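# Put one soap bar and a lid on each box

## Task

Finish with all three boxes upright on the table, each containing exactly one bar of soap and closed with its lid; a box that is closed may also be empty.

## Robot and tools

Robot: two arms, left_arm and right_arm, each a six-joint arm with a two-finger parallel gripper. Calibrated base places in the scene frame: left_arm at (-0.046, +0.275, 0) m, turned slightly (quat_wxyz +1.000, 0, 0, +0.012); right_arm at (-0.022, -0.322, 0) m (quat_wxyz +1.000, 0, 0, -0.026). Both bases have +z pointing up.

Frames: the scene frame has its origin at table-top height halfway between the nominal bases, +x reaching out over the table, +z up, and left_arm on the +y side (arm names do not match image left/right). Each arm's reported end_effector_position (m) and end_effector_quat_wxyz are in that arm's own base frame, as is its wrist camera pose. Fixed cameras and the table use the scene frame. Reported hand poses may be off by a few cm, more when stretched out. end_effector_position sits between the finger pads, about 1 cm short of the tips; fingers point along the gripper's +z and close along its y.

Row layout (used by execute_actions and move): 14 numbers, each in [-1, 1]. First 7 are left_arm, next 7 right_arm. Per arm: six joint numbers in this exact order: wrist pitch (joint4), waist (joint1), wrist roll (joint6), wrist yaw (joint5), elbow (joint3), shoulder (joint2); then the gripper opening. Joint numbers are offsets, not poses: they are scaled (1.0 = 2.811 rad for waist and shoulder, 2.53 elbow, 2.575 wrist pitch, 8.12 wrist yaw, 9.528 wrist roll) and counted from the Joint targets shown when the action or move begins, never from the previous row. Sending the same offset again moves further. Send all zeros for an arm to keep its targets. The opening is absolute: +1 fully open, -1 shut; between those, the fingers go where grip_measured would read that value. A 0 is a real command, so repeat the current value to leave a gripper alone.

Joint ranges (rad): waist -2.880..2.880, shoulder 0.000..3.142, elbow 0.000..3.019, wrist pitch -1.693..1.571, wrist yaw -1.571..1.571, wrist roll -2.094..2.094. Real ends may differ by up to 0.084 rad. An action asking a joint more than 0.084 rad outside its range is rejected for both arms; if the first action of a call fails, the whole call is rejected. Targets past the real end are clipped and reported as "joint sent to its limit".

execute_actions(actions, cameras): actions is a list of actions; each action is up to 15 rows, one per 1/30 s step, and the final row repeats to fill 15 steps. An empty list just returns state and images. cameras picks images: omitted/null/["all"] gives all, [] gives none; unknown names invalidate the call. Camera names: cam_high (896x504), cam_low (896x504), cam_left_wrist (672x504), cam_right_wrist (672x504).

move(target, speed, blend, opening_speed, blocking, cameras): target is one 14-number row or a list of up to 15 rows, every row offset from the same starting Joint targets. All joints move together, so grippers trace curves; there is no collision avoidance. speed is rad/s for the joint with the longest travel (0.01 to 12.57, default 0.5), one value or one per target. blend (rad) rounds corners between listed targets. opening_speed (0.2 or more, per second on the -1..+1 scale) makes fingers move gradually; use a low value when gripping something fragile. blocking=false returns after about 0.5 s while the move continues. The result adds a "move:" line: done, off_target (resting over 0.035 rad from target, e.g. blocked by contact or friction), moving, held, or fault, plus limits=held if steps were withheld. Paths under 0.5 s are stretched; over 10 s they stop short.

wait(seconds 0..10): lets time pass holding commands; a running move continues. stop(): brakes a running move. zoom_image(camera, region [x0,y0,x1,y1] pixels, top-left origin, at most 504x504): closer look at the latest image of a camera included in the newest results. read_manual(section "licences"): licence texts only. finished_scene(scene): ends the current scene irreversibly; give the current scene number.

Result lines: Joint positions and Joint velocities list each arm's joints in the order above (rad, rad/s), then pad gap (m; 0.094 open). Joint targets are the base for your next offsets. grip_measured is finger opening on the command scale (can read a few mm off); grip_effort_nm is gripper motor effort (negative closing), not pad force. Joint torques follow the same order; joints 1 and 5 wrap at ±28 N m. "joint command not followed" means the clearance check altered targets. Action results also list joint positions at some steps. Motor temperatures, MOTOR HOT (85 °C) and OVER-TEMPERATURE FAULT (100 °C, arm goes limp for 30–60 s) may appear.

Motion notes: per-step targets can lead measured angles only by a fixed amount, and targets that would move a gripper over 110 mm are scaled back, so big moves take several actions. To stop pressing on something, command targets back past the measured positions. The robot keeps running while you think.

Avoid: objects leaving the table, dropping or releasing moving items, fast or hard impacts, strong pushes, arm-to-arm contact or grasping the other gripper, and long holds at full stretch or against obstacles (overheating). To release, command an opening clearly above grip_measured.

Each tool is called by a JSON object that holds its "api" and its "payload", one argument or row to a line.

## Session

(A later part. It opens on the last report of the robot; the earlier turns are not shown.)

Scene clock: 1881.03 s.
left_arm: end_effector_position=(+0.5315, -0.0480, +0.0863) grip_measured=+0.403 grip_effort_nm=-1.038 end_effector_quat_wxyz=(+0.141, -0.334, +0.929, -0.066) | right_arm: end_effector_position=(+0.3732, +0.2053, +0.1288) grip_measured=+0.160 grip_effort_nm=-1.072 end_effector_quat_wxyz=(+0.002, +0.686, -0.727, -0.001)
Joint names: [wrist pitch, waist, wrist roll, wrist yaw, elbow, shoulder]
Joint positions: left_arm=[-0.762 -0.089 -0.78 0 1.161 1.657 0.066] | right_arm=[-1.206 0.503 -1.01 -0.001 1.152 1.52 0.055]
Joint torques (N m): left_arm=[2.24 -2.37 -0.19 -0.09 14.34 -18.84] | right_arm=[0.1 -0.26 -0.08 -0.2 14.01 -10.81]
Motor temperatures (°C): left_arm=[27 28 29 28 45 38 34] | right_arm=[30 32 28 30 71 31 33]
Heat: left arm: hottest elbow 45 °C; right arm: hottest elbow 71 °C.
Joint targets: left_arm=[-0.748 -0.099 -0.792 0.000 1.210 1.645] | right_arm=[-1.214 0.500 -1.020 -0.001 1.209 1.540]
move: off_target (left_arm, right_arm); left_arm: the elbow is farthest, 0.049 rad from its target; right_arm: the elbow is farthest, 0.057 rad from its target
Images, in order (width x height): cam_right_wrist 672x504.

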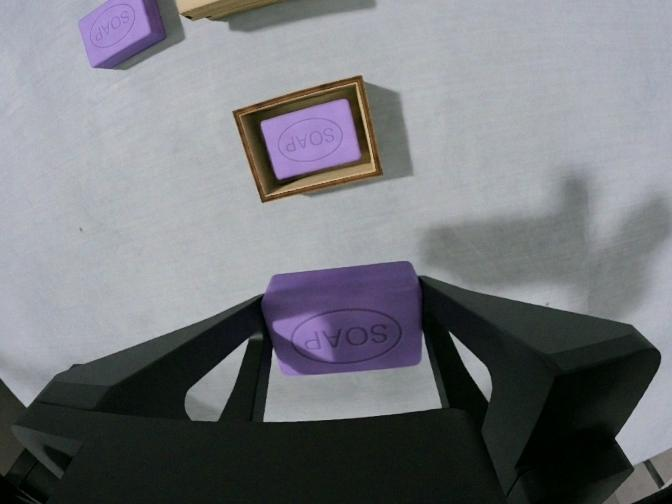

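{"api": "move", "payload": {
  "target": [
    [0,0,0,0,0,0,0.3,0,-0.1246,0,0,0,0,0.05],
    [0,-0.2547,0.0054,0,0,0,0.3,0,-0.1246,0,0,0,0,0.05]
  ],
  "speed": [0.8,0.8],
  "cameras": []
}}

{"api": "move", "payload": {
  "target": [
    [0,0.0167,0,0,0,0,0.3,0,0,0,0,0,0,0.05],
    [0.0008,0.0167,0,0,-0.0249,0.0347,0.3,0,0,0,0,0,0,0.05]
  ],
  "speed": [0.1,0.12],
  "cameras": ["cam_low","cam_right_wrist"]
}}

{"api": "zoom_image", "payload": {
  "camera": "cam_low",
  "region": [525, 250, 575, 300]
}}

{"api": "zoom_image", "payload": {
  "camera": "cam_right_wrist",
  "region": [30, 0, 210, 110]
}}

Scene clock: 1923.87 s.
left_arm: end_effector_position=(+0.3619, -0.3922, +0.0863) grip_measured=+0.403 grip_effort_nm=-1.033 end_effector_quat_wxyz=(+0.110, +0.035, +0.987, -0.111) | right_arm: end_effector_position=(+0.4215, +0.0612, +0.1288) grip_measured=+0.160 grip_effort_nm=-1.077 end_effector_quat_wxyz=(-0.002, -0.546, +0.838, +0.001)
Joint names: [wrist pitch, waist, wrist roll, wrist yaw, elbow, shoulder]
Joint positions: left_arm=[-0.762 -0.825 -0.755 0 1.161 1.657 0.066] | right_arm=[-1.206 0.145 -1.01 0 1.152 1.52 0.055]
Joint torques (N m): left_arm=[2.25 -0.79 0.09 -0.08 14.32 -18.84] | right_arm=[0.1 0.5 -0.08 -0.28 14.02 -10.87]
Motor temperatures (°C): left_arm=[27 28 29 28 54 38 34] | right_arm=[30 32 28 30 71 31 33]
Heat: left arm: hottest elbow 54 °C; right arm: hottest elbow 71 °C.
Joint targets: left_arm=[-0.748 -0.815 -0.741 0.000 1.210 1.645] | right_arm=[-1.214 0.150 -1.020 -0.001 1.209 1.539]
move: off_target (left_arm, right_arm); left_arm: the elbow is farthest, 0.049 rad from its target; right_arm: the elbow is farthest, 0.057 rad from its target
No camera images: "cameras" was empty.

Scene clock: 1925.53 s.
left_arm: end_effector_position=(+0.3785, -0.3721, +0.0578) grip_measured=+0.403 grip_effort_nm=-1.038 end_effector_quat_wxyz=(+0.093, +0.011, +0.992, -0.089) | right_arm: end_effector_position=(+0.4215, +0.0612, +0.1288) grip_measured=+0.160 grip_effort_nm=-1.067 end_effector_quat_wxyz=(-0.002, -0.546, +0.838, +0.001)
Joint names: [wrist pitch, waist, wrist roll, wrist yaw, elbow, shoulder]
Joint positions: left_arm=[-0.761 -0.776 -0.753 0 1.161 1.713 0.066] | right_arm=[-1.206 0.145 -1.01 0 1.152 1.52 0.055]
Joint torques (N m): left_arm=[2.15 -0.85 0.1 -0.07 8.18 -15.62] | right_arm=[0.09 0.44 -0.08 -0.28 14.01 -10.87]
Motor temperatures (°C): left_arm=[27 28 29 28 54 38 34] | right_arm=[30 32 28 30 71 31 33]
Heat: left arm: hottest elbow 54 °C; right arm: hottest elbow 71 °C.
Joint targets: left_arm=[-0.746 -0.768 -0.741 0.000 1.147 1.743] | right_arm=[-1.214 0.150 -1.020 -0.001 1.209 1.539]
move: off_target (right_arm); right_arm: the elbow is farthest, 0.057 rad from its target
Images, in order (width x height): cam_low 896x504, cam_right_wrist 672x504.

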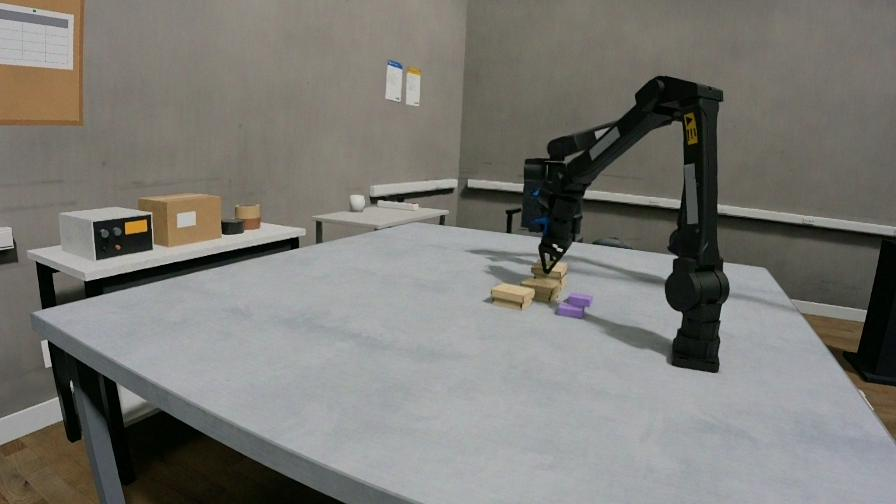

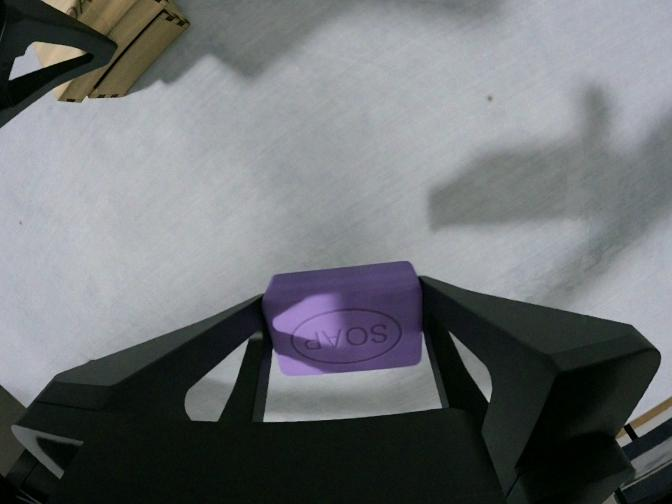

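Scaled by 10.080 from the camera's 896x504 image, which has a finer 1280x720 frame.

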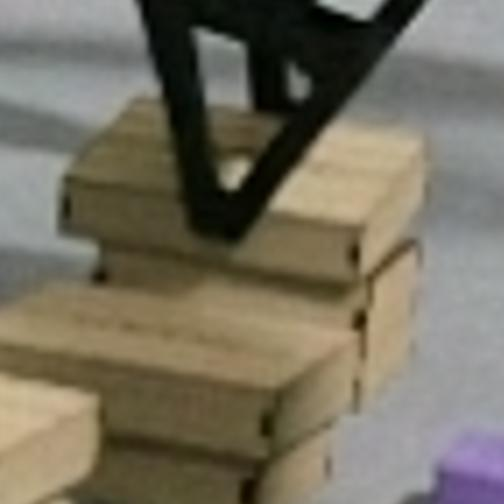

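Scaled by 2.800 from the camera's 672x504 image, which has a finer 960x720 frame.

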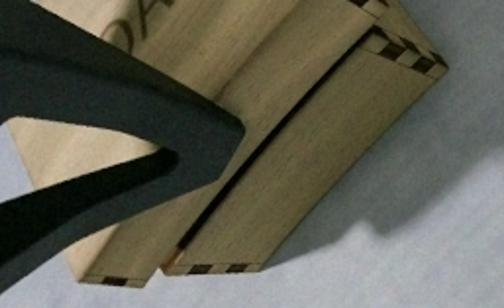

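{"api": "move", "payload": {
  "target": [0,-0.0116,-0.0047,0,-0.0006,0,0.3,0,0,0,0,0,0,0.05],
  "speed": 0.07,
  "cameras": ["cam_low","cam_right_wrist"]
}}

{"api": "zoom_image", "payload": {
  "camera": "cam_low",
  "region": [525, 250, 575, 300]
}}

{"api": "zoom_image", "payload": {
  "camera": "cam_right_wrist",
  "region": [30, 0, 210, 110]
}}

Scene clock: 1964.23 s.
left_arm: end_effector_position=(+0.3777, -0.3732, +0.0578) grip_measured=+0.403 grip_effort_nm=-1.048 end_effector_quat_wxyz=(+0.094, +0.006, +0.992, -0.089) | right_arm: end_effector_position=(+0.4215, +0.0612, +0.1288) grip_measured=+0.160 grip_effort_nm=-1.082 end_effector_quat_wxyz=(-0.002, -0.546, +0.838, +0.001)
Joint names: [wrist pitch, waist, wrist roll, wrist yaw, elbow, shoulder]
Joint positions: left_arm=[-0.76 -0.78 -0.767 -0.003 1.161 1.713 0.066] | right_arm=[-1.206 0.145 -1.01 0 1.152 1.52 0.055]
Joint torques (N m): left_arm=[2.14 -3.19 -0.26 0.05 8.03 -15.56] | right_arm=[0.09 0.44 -0.09 -0.28 14.04 -10.81]
Motor temperatures (°C): left_arm=[27 28 29 28 48 38 34] | right_arm=[30 32 28 30 71 31 33]
Heat: left arm: hottest elbow 48 °C; right arm: hottest elbow 71 °C.
Joint targets: left_arm=[-0.746 -0.801 -0.786 0.000 1.146 1.743] | right_arm=[-1.214 0.150 -1.020 -0.001 1.209 1.539]
move: off_target (right_arm); right_arm: the elbow is farthest, 0.057 rad from its target
Images, in order (width x height): cam_low 896x504, cam_right_wrist 672x504.

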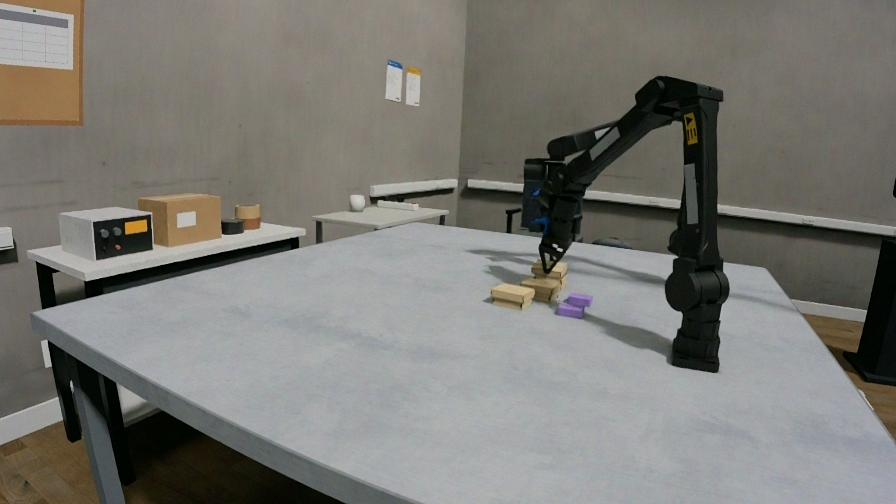

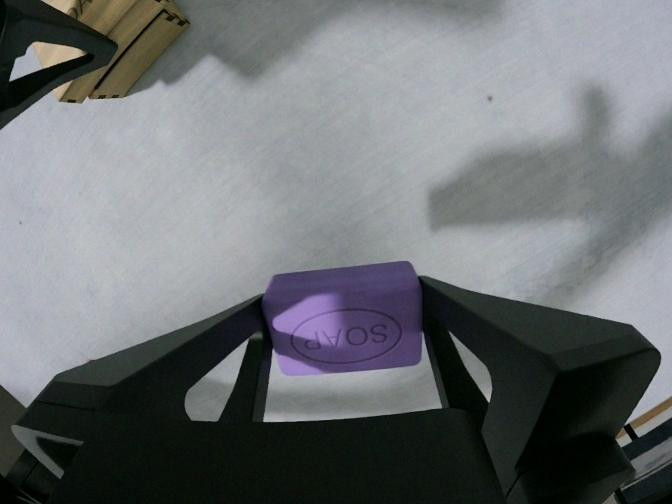

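Scaled by 10.080 from the camera's 896x504 image, which has a finer 1280x720 frame.

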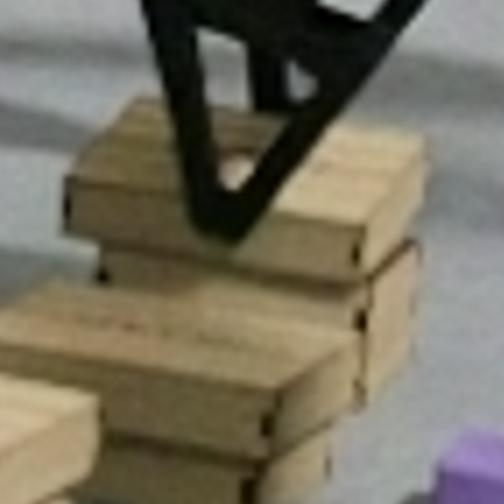

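Scaled by 2.800 from the camera's 672x504 image, which has a finer 960x720 frame.

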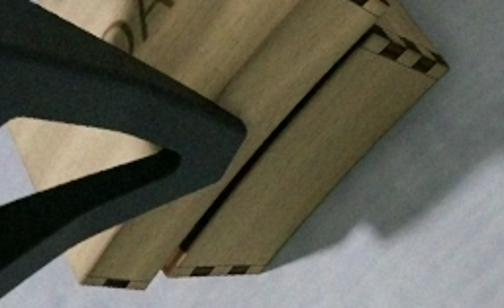

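{"api": "move", "payload": {
  "target": [0,0,0,0,0,-0.0214,0.3,0,0,0,0,0,0,0.05],
  "speed": 0.07,
  "cameras": ["cam_low","cam_right_wrist"]
}}

{"api": "zoom_image", "payload": {
  "camera": "cam_low",
  "region": [525, 250, 575, 300]
}}

{"api": "zoom_image", "payload": {
  "camera": "cam_right_wrist",
  "region": [30, 0, 210, 110]
}}

Scene clock: 1978.00 s.
left_arm: end_effector_position=(+0.3742, -0.3778, +0.0633) grip_measured=+0.403 grip_effort_nm=-1.043 end_effector_quat_wxyz=(+0.097, +0.009, +0.991, -0.094) | right_arm: end_effector_position=(+0.4215, +0.0612, +0.1288) grip_measured=+0.160 grip_effort_nm=-1.082 end_effector_quat_wxyz=(-0.002, -0.546, +0.838, +0.001)
Joint names: [wrist pitch, waist, wrist roll, wrist yaw, elbow, shoulder]
Joint positions: left_arm=[-0.76 -0.79 -0.772 -0.003 1.161 1.702 0.066] | right_arm=[-1.206 0.145 -1.01 0 1.152 1.52 0.055]
Joint torques (N m): left_arm=[2.15 -2.32 -0.22 0.04 8.12 -20.07] | right_arm=[0.1 0.5 -0.08 -0.28 14.02 -10.81]
Motor temperatures (°C): left_arm=[27 28 29 28 47 38 34] | right_arm=[30 32 28 30 71 31 33]
Heat: left arm: hottest elbow 47 °C; right arm: hottest elbow 71 °C.
Joint targets: left_arm=[-0.746 -0.801 -0.786 0.000 1.146 1.683] | right_arm=[-1.214 0.150 -1.020 -0.001 1.209 1.539]
move: off_target (right_arm); right_arm: the elbow is farthest, 0.057 rad from its target
Images, in order (width x height): cam_low 896x504, cam_right_wrist 672x504.

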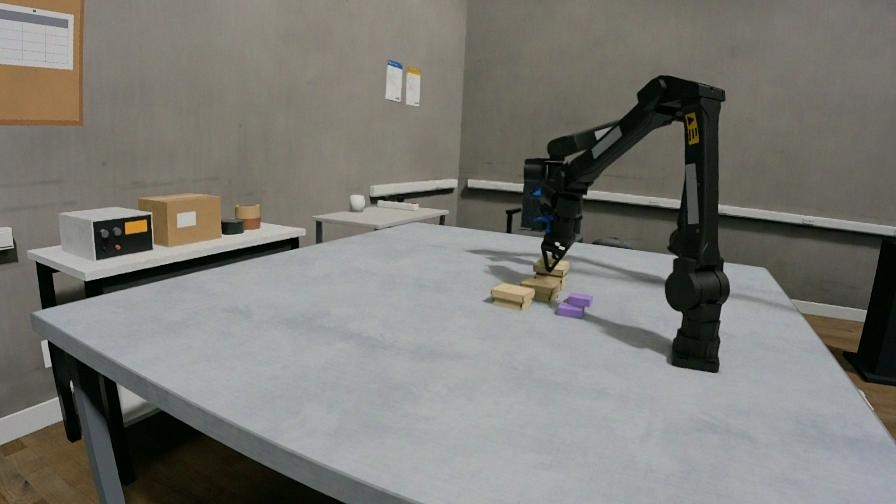

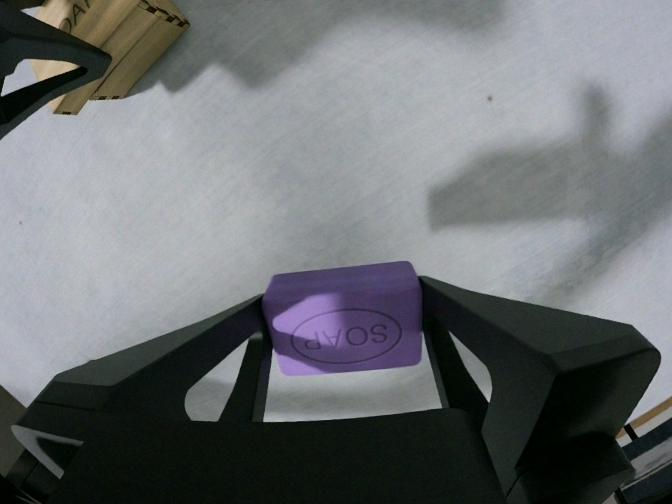

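Scaled by 10.080 from the camera's 896x504 image, which has a finer 1280x720 frame.

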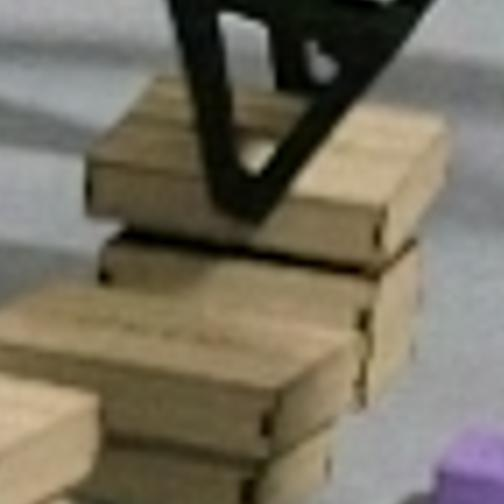

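Scaled by 2.800 from the camera's 672x504 image, which has a finer 960x720 frame.

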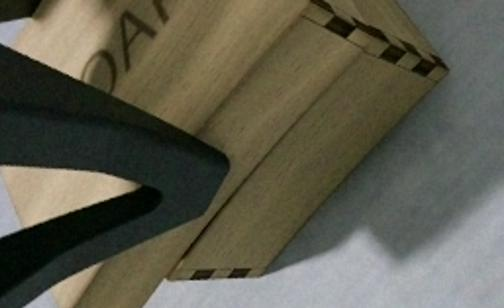

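{"api": "move", "payload": {
  "target": [0.0047,0,-0.0013,0,-0.0026,0.0187,0.3,0,0,0,0,0,0,0.05],
  "speed": 0.07,
  "cameras": ["cam_low","cam_right_wrist"]
}}

{"api": "zoom_image", "payload": {
  "camera": "cam_low",
  "region": [525, 250, 575, 300]
}}

{"api": "zoom_image", "payload": {
  "camera": "cam_right_wrist",
  "region": [30, 0, 210, 110]
}}

Scene clock: 2000.47 s.
left_arm: end_effector_position=(+0.3729, -0.3765, +0.0587) grip_measured=+0.403 grip_effort_nm=-1.038 end_effector_quat_wxyz=(+0.095, +0.003, +0.991, -0.094) | right_arm: end_effector_position=(+0.4215, +0.0612, +0.1288) grip_measured=+0.160 grip_effort_nm=-1.077 end_effector_quat_wxyz=(-0.002, -0.546, +0.838, +0.001)
Joint names: [wrist pitch, waist, wrist roll, wrist yaw, elbow, shoulder]
Joint positions: left_arm=[-0.749 -0.79 -0.784 -0.003 1.152 1.705 0.066] | right_arm=[-1.206 0.145 -1.01 0 1.152 1.52 0.055]
Joint torques (N m): left_arm=[2.18 -2.32 -0.21 0.04 8.29 -15.38] | right_arm=[0.12 0.44 -0.09 -0.28 14.02 -10.87]
Motor temperatures (°C): left_arm=[27 28 29 28 46 40 34] | right_arm=[30 32 28 30 71 31 33]
Heat: left arm: hottest elbow 46 °C; right arm: hottest elbow 71 °C.
Joint targets: left_arm=[-0.734 -0.801 -0.798 0.000 1.139 1.735] | right_arm=[-1.214 0.150 -1.020 -0.001 1.209 1.539]
move: off_target (right_arm); right_arm: the elbow is farthest, 0.057 rad from its target
Images, in order (width x height): cam_low 896x504, cam_right_wrist 672x504.

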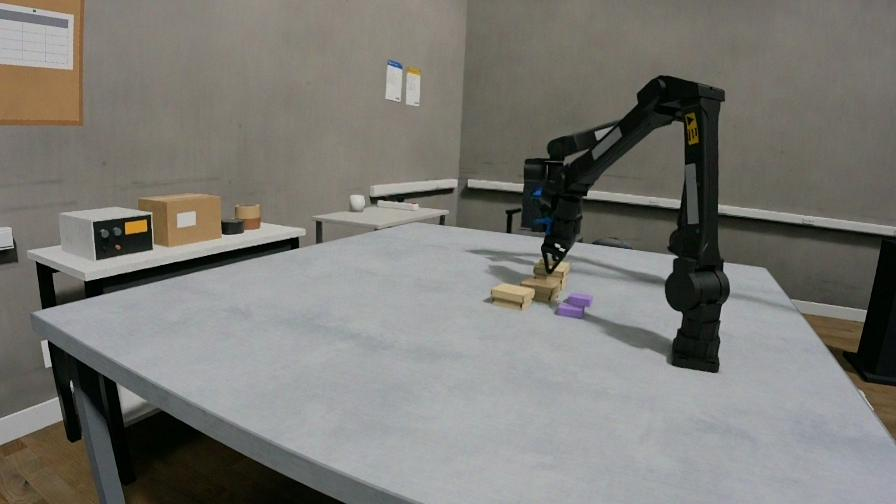

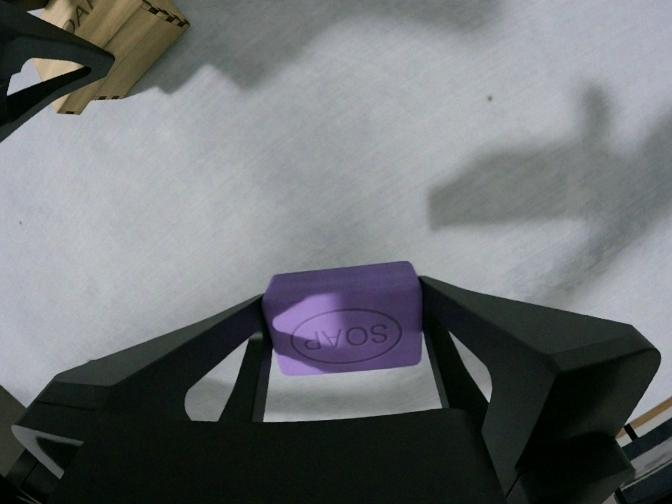

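Scaled by 10.080 from the camera's 896x504 image, which has a finer 1280x720 frame.

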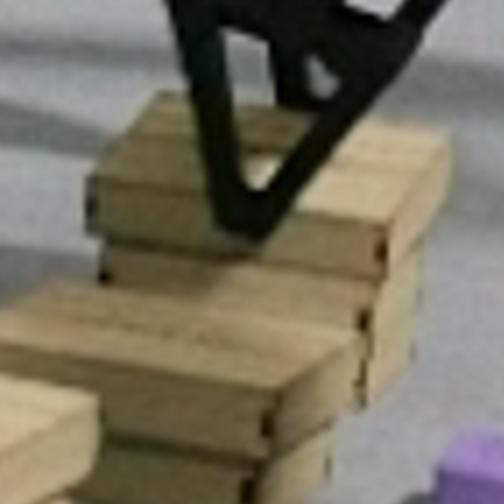

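Scaled by 2.800 from the camera's 672x504 image, which has a finer 960x720 frame.

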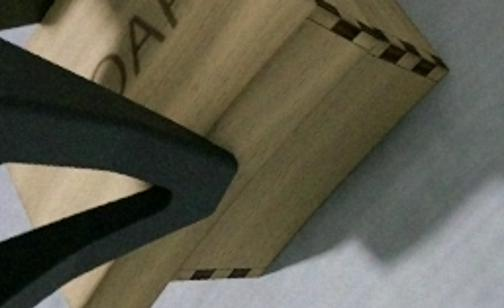

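{"api": "move", "payload": {
  "target": [0,0,0,0,0,0,0.75,0,0,0,0,0,0,0.05],
  "opening_speed": 0.25,
  "cameras": ["cam_low","cam_right_wrist","cam_left_wrist"]
}}

{"api": "zoom_image", "payload": {
  "camera": "cam_low",
  "region": [525, 250, 575, 300]
}}

{"api": "zoom_image", "payload": {
  "camera": "cam_right_wrist",
  "region": [30, 0, 210, 110]
}}

Scene clock: 2015.57 s.
left_arm: end_effector_position=(+0.3729, -0.3765, +0.0587) grip_measured=+0.747 grip_effort_nm=0.120 end_effector_quat_wxyz=(+0.095, +0.003, +0.991, -0.094) | right_arm: end_effector_position=(+0.4215, +0.0612, +0.1288) grip_measured=+0.160 grip_effort_nm=-1.082 end_effector_quat_wxyz=(-0.002, -0.546, +0.838, +0.001)
Joint names: [wrist pitch, waist, wrist roll, wrist yaw, elbow, shoulder]
Joint positions: left_arm=[-0.749 -0.79 -0.785 -0.003 1.152 1.705 0.082] | right_arm=[-1.206 0.145 -1.01 0 1.152 1.52 0.055]
Joint torques (N m): left_arm=[2.18 -2.37 -0.2 0.03 8.31 -15.44] | right_arm=[0.1 0.44 -0.09 -0.28 14.04 -10.87]
Motor temperatures (°C): left_arm=[27 28 29 28 45 38 34] | right_arm=[30 32 28 30 72 31 33]
Heat: left arm: hottest elbow 45 °C; right arm: hottest elbow 72 °C.
Joint targets: left_arm=[-0.734 -0.801 -0.798 0.000 1.139 1.735] | right_arm=[-1.214 0.150 -1.020 -0.001 1.209 1.539]
move: off_target (right_arm); right_arm: the elbow is farthest, 0.057 rad from its target
Images, in order (width x height): cam_low 896x504, cam_left_wrist 672x504, cam_right_wrist 672x504.

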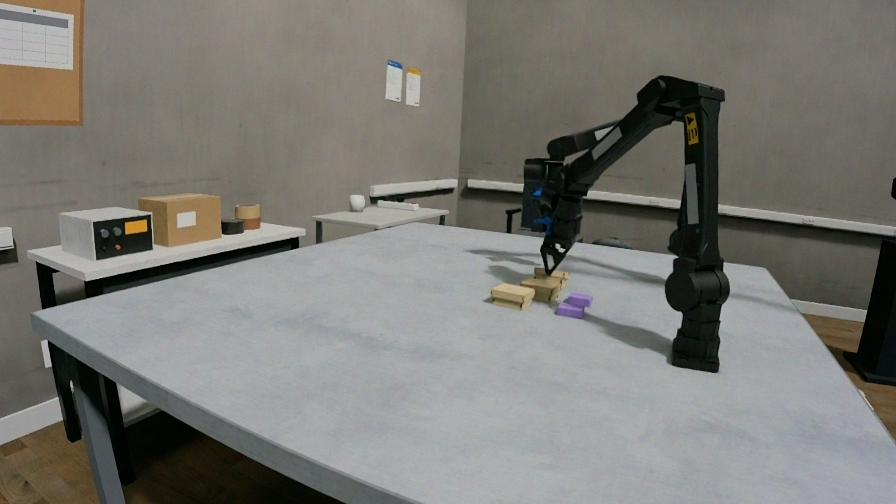

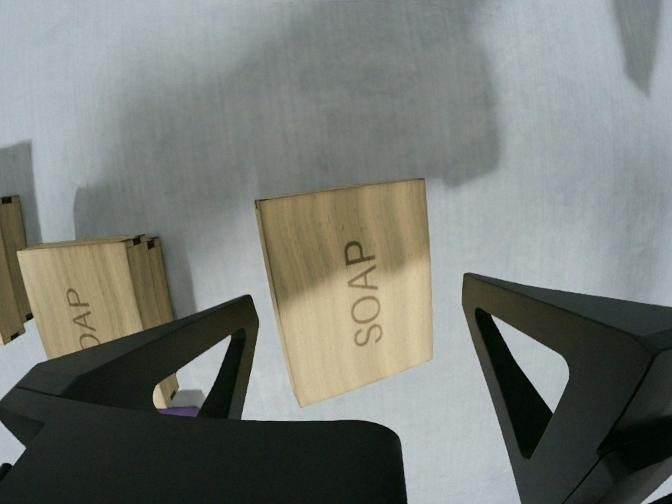

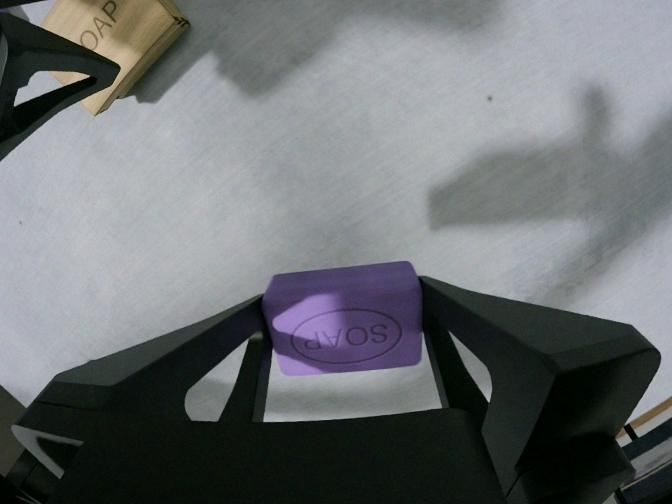

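Scaled by 10.080 from the camera's 896x504 image, which has a finer 1280x720 frame.

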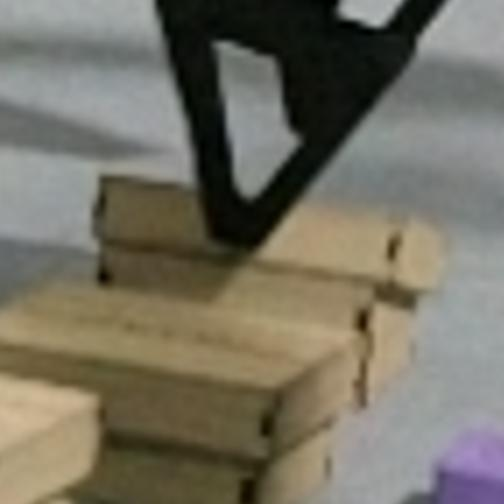

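Scaled by 2.800 from the camera's 672x504 image, which has a finer 960x720 frame.

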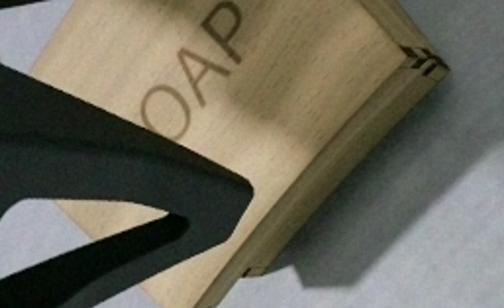

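{"api": "move", "payload": {
  "target": [
    [0,0,0,0,0.0217,0,0.75,0,0,0,0,0,0,0.05],
    [-0.1192,0,0,0,0.0988,0.0504,0.75,0,0,0,0,0,0,0.05]
  ],
  "speed": 0.12,
  "cameras": ["cam_low","cam_right_wrist","cam_left_wrist"]
}}

{"api": "zoom_image", "payload": {
  "camera": "cam_low",
  "region": [525, 250, 575, 300]
}}

Scene clock: 2052.13 s.
left_arm: end_effector_position=(+0.3740, -0.3776, +0.0447) grip_measured=+0.748 grip_effort_nm=0.120 end_effector_quat_wxyz=(+0.013, +0.003, +1.000, -0.011) | right_arm: end_effector_position=(+0.4215, +0.0612, +0.1288) grip_measured=+0.160 grip_effort_nm=-1.077 end_effector_quat_wxyz=(-0.002, -0.546, +0.838, +0.001)
Joint names: [wrist pitch, waist, wrist roll, wrist yaw, elbow, shoulder]
Joint positions: left_arm=[-1.029 -0.79 -0.785 -0.003 1.336 1.845 0.082] | right_arm=[-1.206 0.145 -1.01 0 1.152 1.52 0.055]
Joint torques (N m): left_arm=[0.61 -2.32 -0.21 0.03 13.98 -17.49] | right_arm=[0.12 0.44 -0.08 -0.28 14.02 -10.87]
Motor temperatures (°C): left_arm=[27 28 29 28 44 37 32] | right_arm=[30 32 28 30 72 31 33]
Heat: left arm: hottest elbow 44 °C; right arm: hottest elbow 72 °C.
Joint targets: left_arm=[-1.040 -0.801 -0.798 0.000 1.389 1.877] | right_arm=[-1.214 0.150 -1.020 -0.001 1.209 1.539]
move: off_target (left_arm, right_arm); left_arm: the elbow is farthest, 0.053 rad from its target; right_arm: the elbow is farthest, 0.057 rad from its target
Images, in order (width x height): cam_low 896x504, cam_left_wrist 672x504, cam_right_wrist 672x504.

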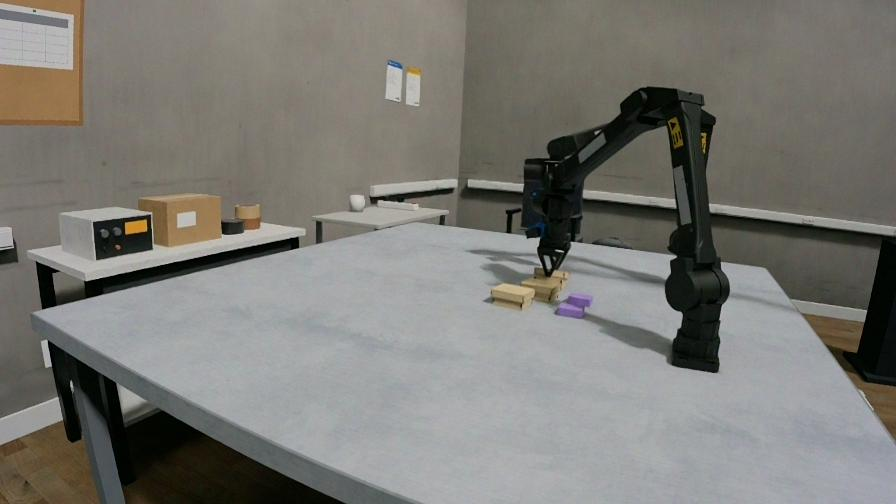

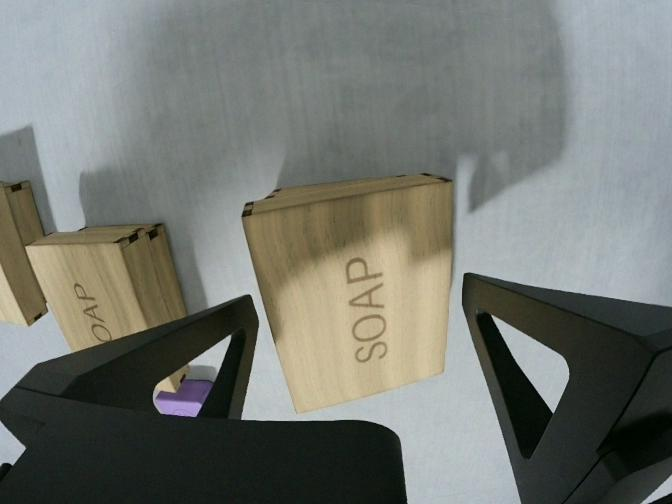

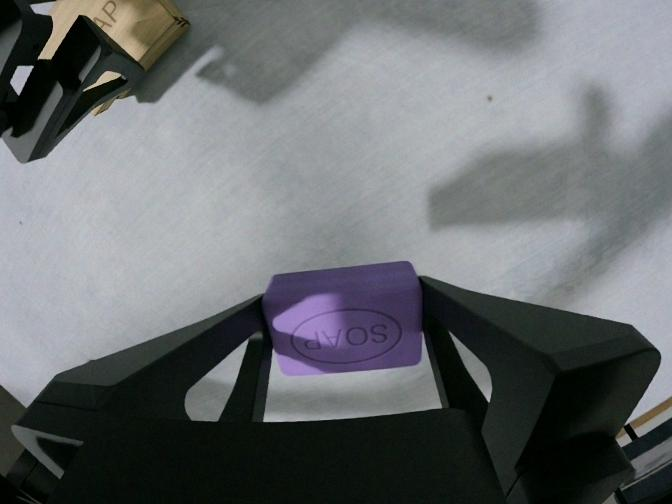

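Scaled by 10.080 from the camera's 896x504 image, which has a finer 1280x720 frame.

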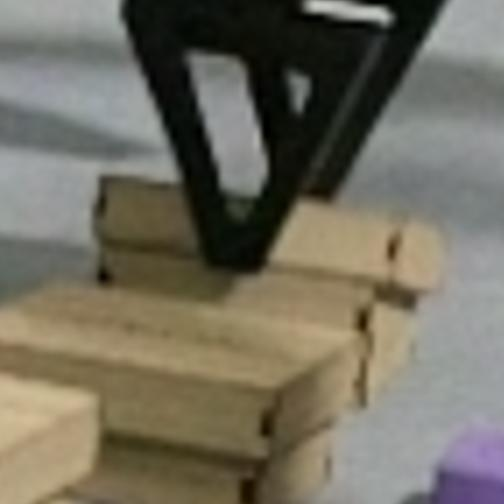

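{"api": "move", "payload": {
  "target": [
    [0,0,0,0,0,0.0055,0.75,0,0,0,0,0,0,0.05],
    [0,0,0,0,0,0.0055,0.42,0,0,0,0,0,0,0.05]
  ],
  "speed": 0.1,
  "opening_speed": 0.25,
  "cameras": ["cam_low","cam_right_wrist","cam_left_wrist"]
}}

{"api": "zoom_image", "payload": {
  "camera": "cam_low",
  "region": [525, 250, 575, 300]
}}

Scene clock: 2066.57 s.
left_arm: end_effector_position=(+0.3734, -0.3773, +0.0370) grip_measured=+0.431 grip_effort_nm=-0.989 end_effector_quat_wxyz=(+0.007, +0.003, +1.000, -0.006) | right_arm: end_effector_position=(+0.4215, +0.0612, +0.1288) grip_measured=+0.160 grip_effort_nm=-1.072 end_effector_quat_wxyz=(-0.002, -0.546, +0.838, +0.001)
Joint names: [wrist pitch, waist, wrist roll, wrist yaw, elbow, shoulder]
Joint positions: left_arm=[-1.029 -0.79 -0.785 -0.002 1.338 1.862 0.067] | right_arm=[-1.206 0.145 -1.01 0 1.152 1.52 0.055]
Joint torques (N m): left_arm=[0.65 -2.37 -0.21 -0.01 13.79 -17.79] | right_arm=[0.1 0.44 -0.08 -0.28 14.02 -10.81]
Motor temperatures (°C): left_arm=[27 28 29 28 45 37 32] | right_arm=[30 32 28 30 72 31 33]
Heat: left arm: hottest elbow 45 °C; right arm: hottest elbow 72 °C.
Joint targets: left_arm=[-1.040 -0.801 -0.798 0.000 1.389 1.892] | right_arm=[-1.214 0.150 -1.020 -0.001 1.209 1.539]
move: off_target (left_arm, right_arm); target 2's new numbers were sent with left_arm's elbow 0.052 rad from that target; left_arm: the elbow is farthest, 0.051 rad from its target; right_arm: the elbow is farthest, 0.057 rad from its target
Images, in order (width x height): cam_low 896x504, cam_left_wrist 672x504, cam_right_wrist 672x504.

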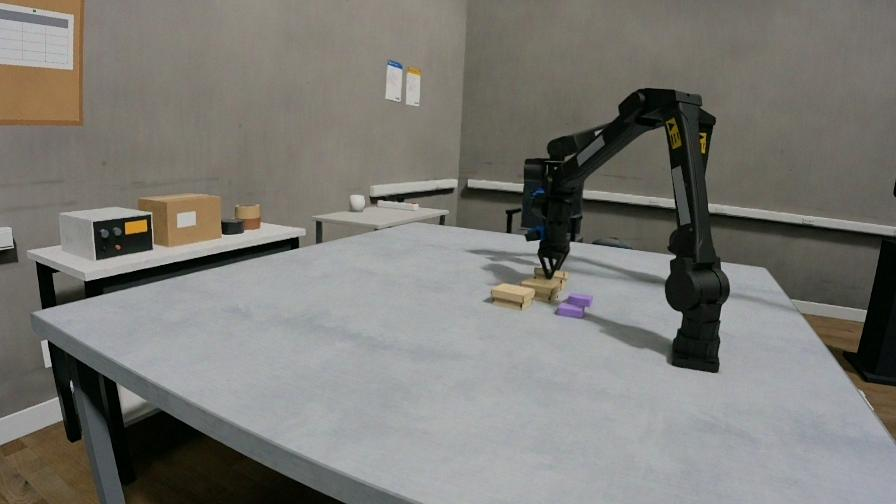

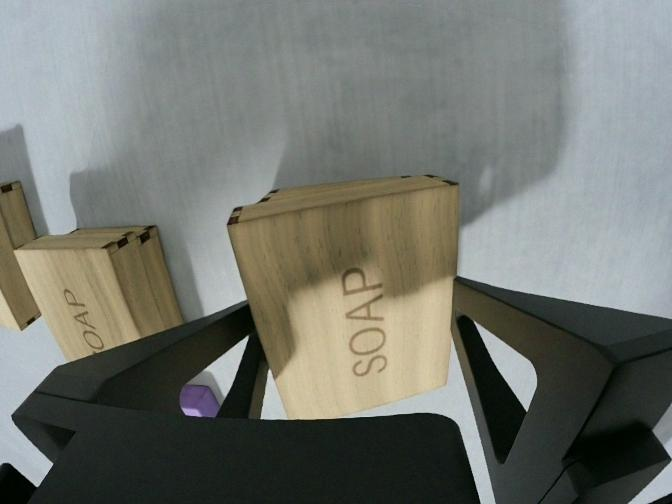

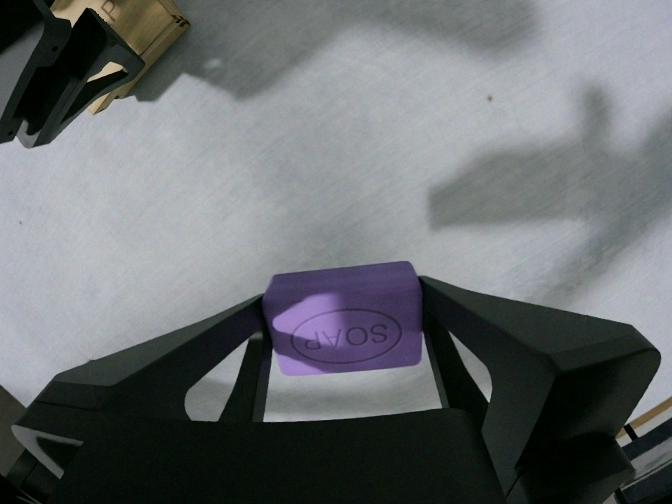

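Scaled by 10.080 from the camera's 896x504 image, which has a finer 1280x720 frame.

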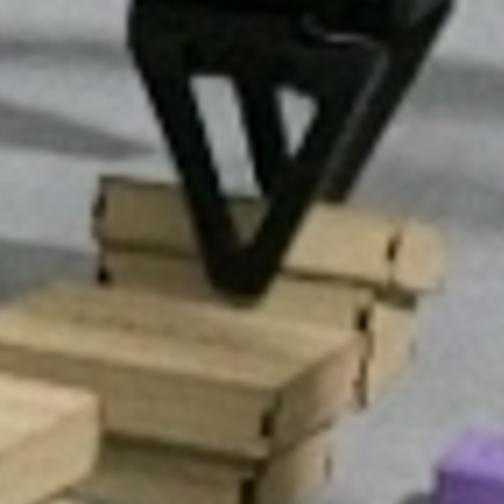

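{"api": "move", "payload": {
  "target": [0,0,0,0,0,0,0.34,0,0,0,0,0,0,0.05],
  "opening_speed": 0.25,
  "cameras": ["cam_low","cam_left_wrist"]
}}

{"api": "zoom_image", "payload": {
  "camera": "cam_low",
  "region": [525, 250, 575, 300]
}}

Scene clock: 2076.33 s.
left_arm: end_effector_position=(+0.3734, -0.3773, +0.0370) grip_measured=+0.427 grip_effort_nm=-1.043 end_effector_quat_wxyz=(+0.007, +0.003, +1.000, -0.006) | right_arm: end_effector_position=(+0.4215, +0.0612, +0.1288) grip_measured=+0.160 grip_effort_nm=-1.077 end_effector_quat_wxyz=(-0.002, -0.546, +0.838, +0.001)
Joint names: [wrist pitch, waist, wrist roll, wrist yaw, elbow, shoulder]
Joint positions: left_arm=[-1.029 -0.79 -0.785 -0.002 1.338 1.862 0.067] | right_arm=[-1.206 0.145 -1.01 0 1.152 1.52 0.055]
Joint torques (N m): left_arm=[0.65 -2.32 -0.21 -0.01 13.78 -17.73] | right_arm=[0.09 0.44 -0.08 -0.28 14.02 -10.81]
Motor temperatures (°C): left_arm=[27 28 29 28 45 38 32] | right_arm=[29 32 28 30 72 31 33]
Heat: left arm: hottest elbow 45 °C; right arm: hottest elbow 72 °C.
Joint targets: left_arm=[-1.040 -0.801 -0.798 0.000 1.389 1.892] | right_arm=[-1.214 0.150 -1.020 -0.001 1.209 1.539]
move: off_target (left_arm, right_arm); left_arm: the elbow is farthest, 0.051 rad from its target; right_arm: the elbow is farthest, 0.057 rad from its target
Images, in order (width x height): cam_low 896x504, cam_left_wrist 672x504.

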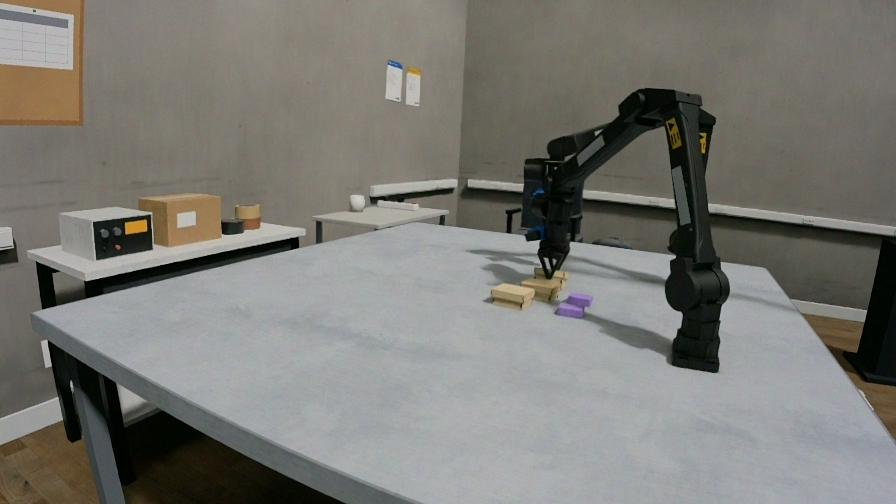

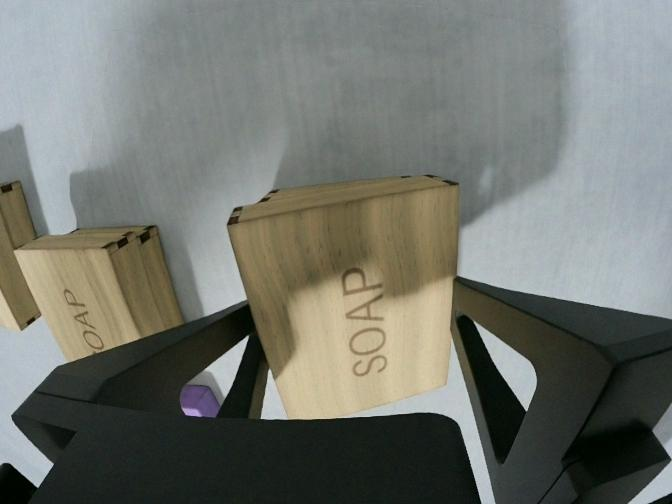

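Scaled by 10.080 from the camera's 896x504 image, which has a finer 1280x720 frame.

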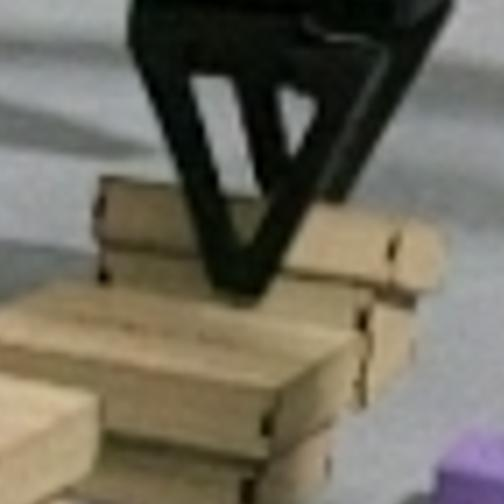

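{"api": "move", "payload": {
  "target": [
    [-0.0423,0,0,0,0.0217,-0.0381,0.34,0,0,0,0,0,0,0.05],
    [-0.0423,0.249,0,0,0.0217,-0.0381,0.34,0,0,0,0,0,0,0.05]
  ],
  "speed": [0.12,0.5],
  "cameras": ["cam_low","cam_left_wrist","cam_high"]
}}

{"api": "zoom_image", "payload": {
  "camera": "cam_low",
  "region": [420, 230, 590, 320]
}}

Scene clock: 2105.37 s.
left_arm: end_effector_position=(+0.5295, -0.0499, +0.0886) grip_measured=+0.427 grip_effort_nm=-1.033 end_effector_quat_wxyz=(+0.014, -0.339, +0.941, -0.006) | right_arm: end_effector_position=(+0.4215, +0.0612, +0.1288) grip_measured=+0.160 grip_effort_nm=-1.077 end_effector_quat_wxyz=(-0.002, -0.546, +0.838, +0.001)
Joint names: [wrist pitch, waist, wrist roll, wrist yaw, elbow, shoulder]
Joint positions: left_arm=[-1.137 -0.093 -0.785 -0.001 1.394 1.798 0.067] | right_arm=[-1.206 0.145 -1.01 0 1.152 1.52 0.055]
Joint torques (N m): left_arm=[0.65 -2.2 -0.2 -0.05 14.23 -21.25] | right_arm=[0.1 0.5 -0.09 -0.28 14.02 -10.87]
Motor temperatures (°C): left_arm=[27 28 29 28 47 39 33] | right_arm=[29 32 28 30 72 31 33]
Heat: left arm: hottest elbow 47 °C; right arm: hottest elbow 72 °C.
Joint targets: left_arm=[-1.149 -0.101 -0.798 0.000 1.444 1.785] | right_arm=[-1.214 0.150 -1.020 -0.001 1.209 1.539]
move: off_target (left_arm, right_arm); left_arm: the elbow is farthest, 0.050 rad from its target; right_arm: the elbow is farthest, 0.057 rad from its target
Images, in order (width x height): cam_high 896x504, cam_low 896x504, cam_left_wrist 672x504.

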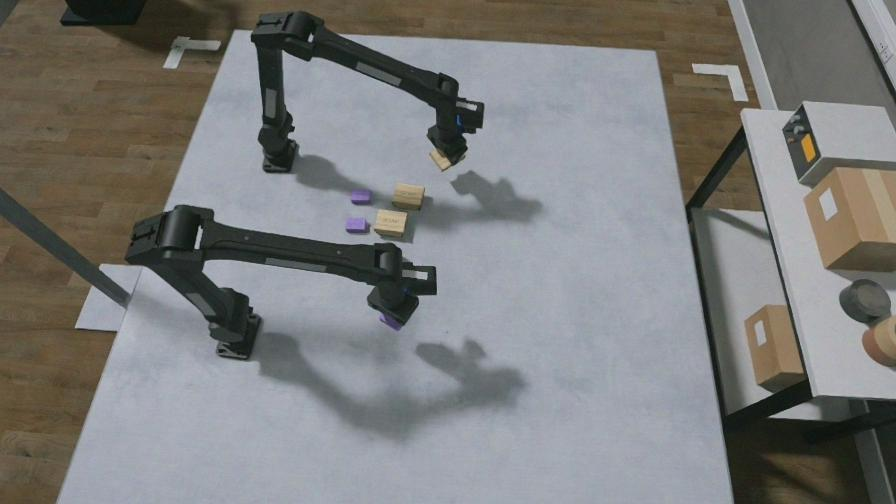

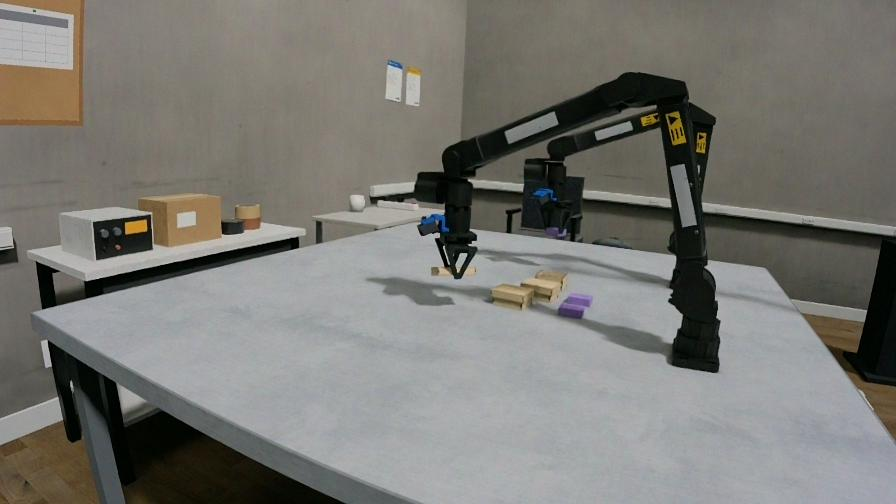

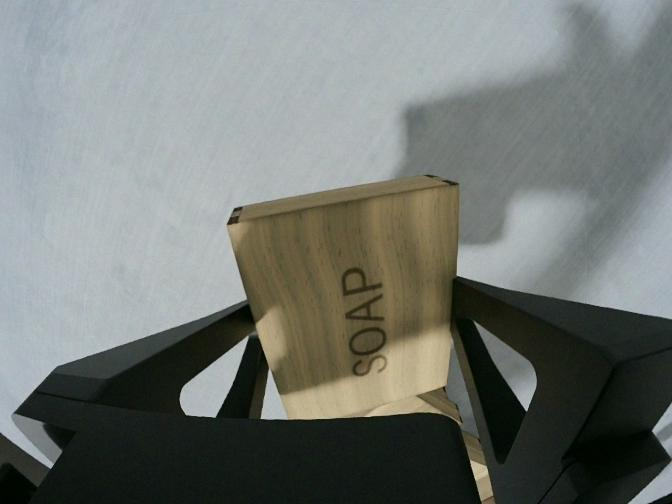

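Scaled by 2.965 from the camera's 896x504 image, which has a finer 1280x720 frame.

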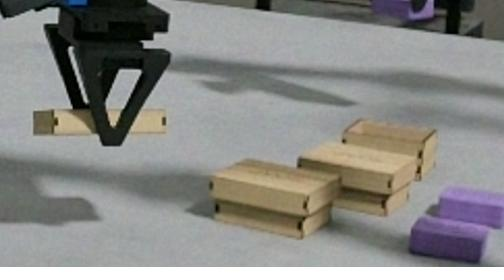

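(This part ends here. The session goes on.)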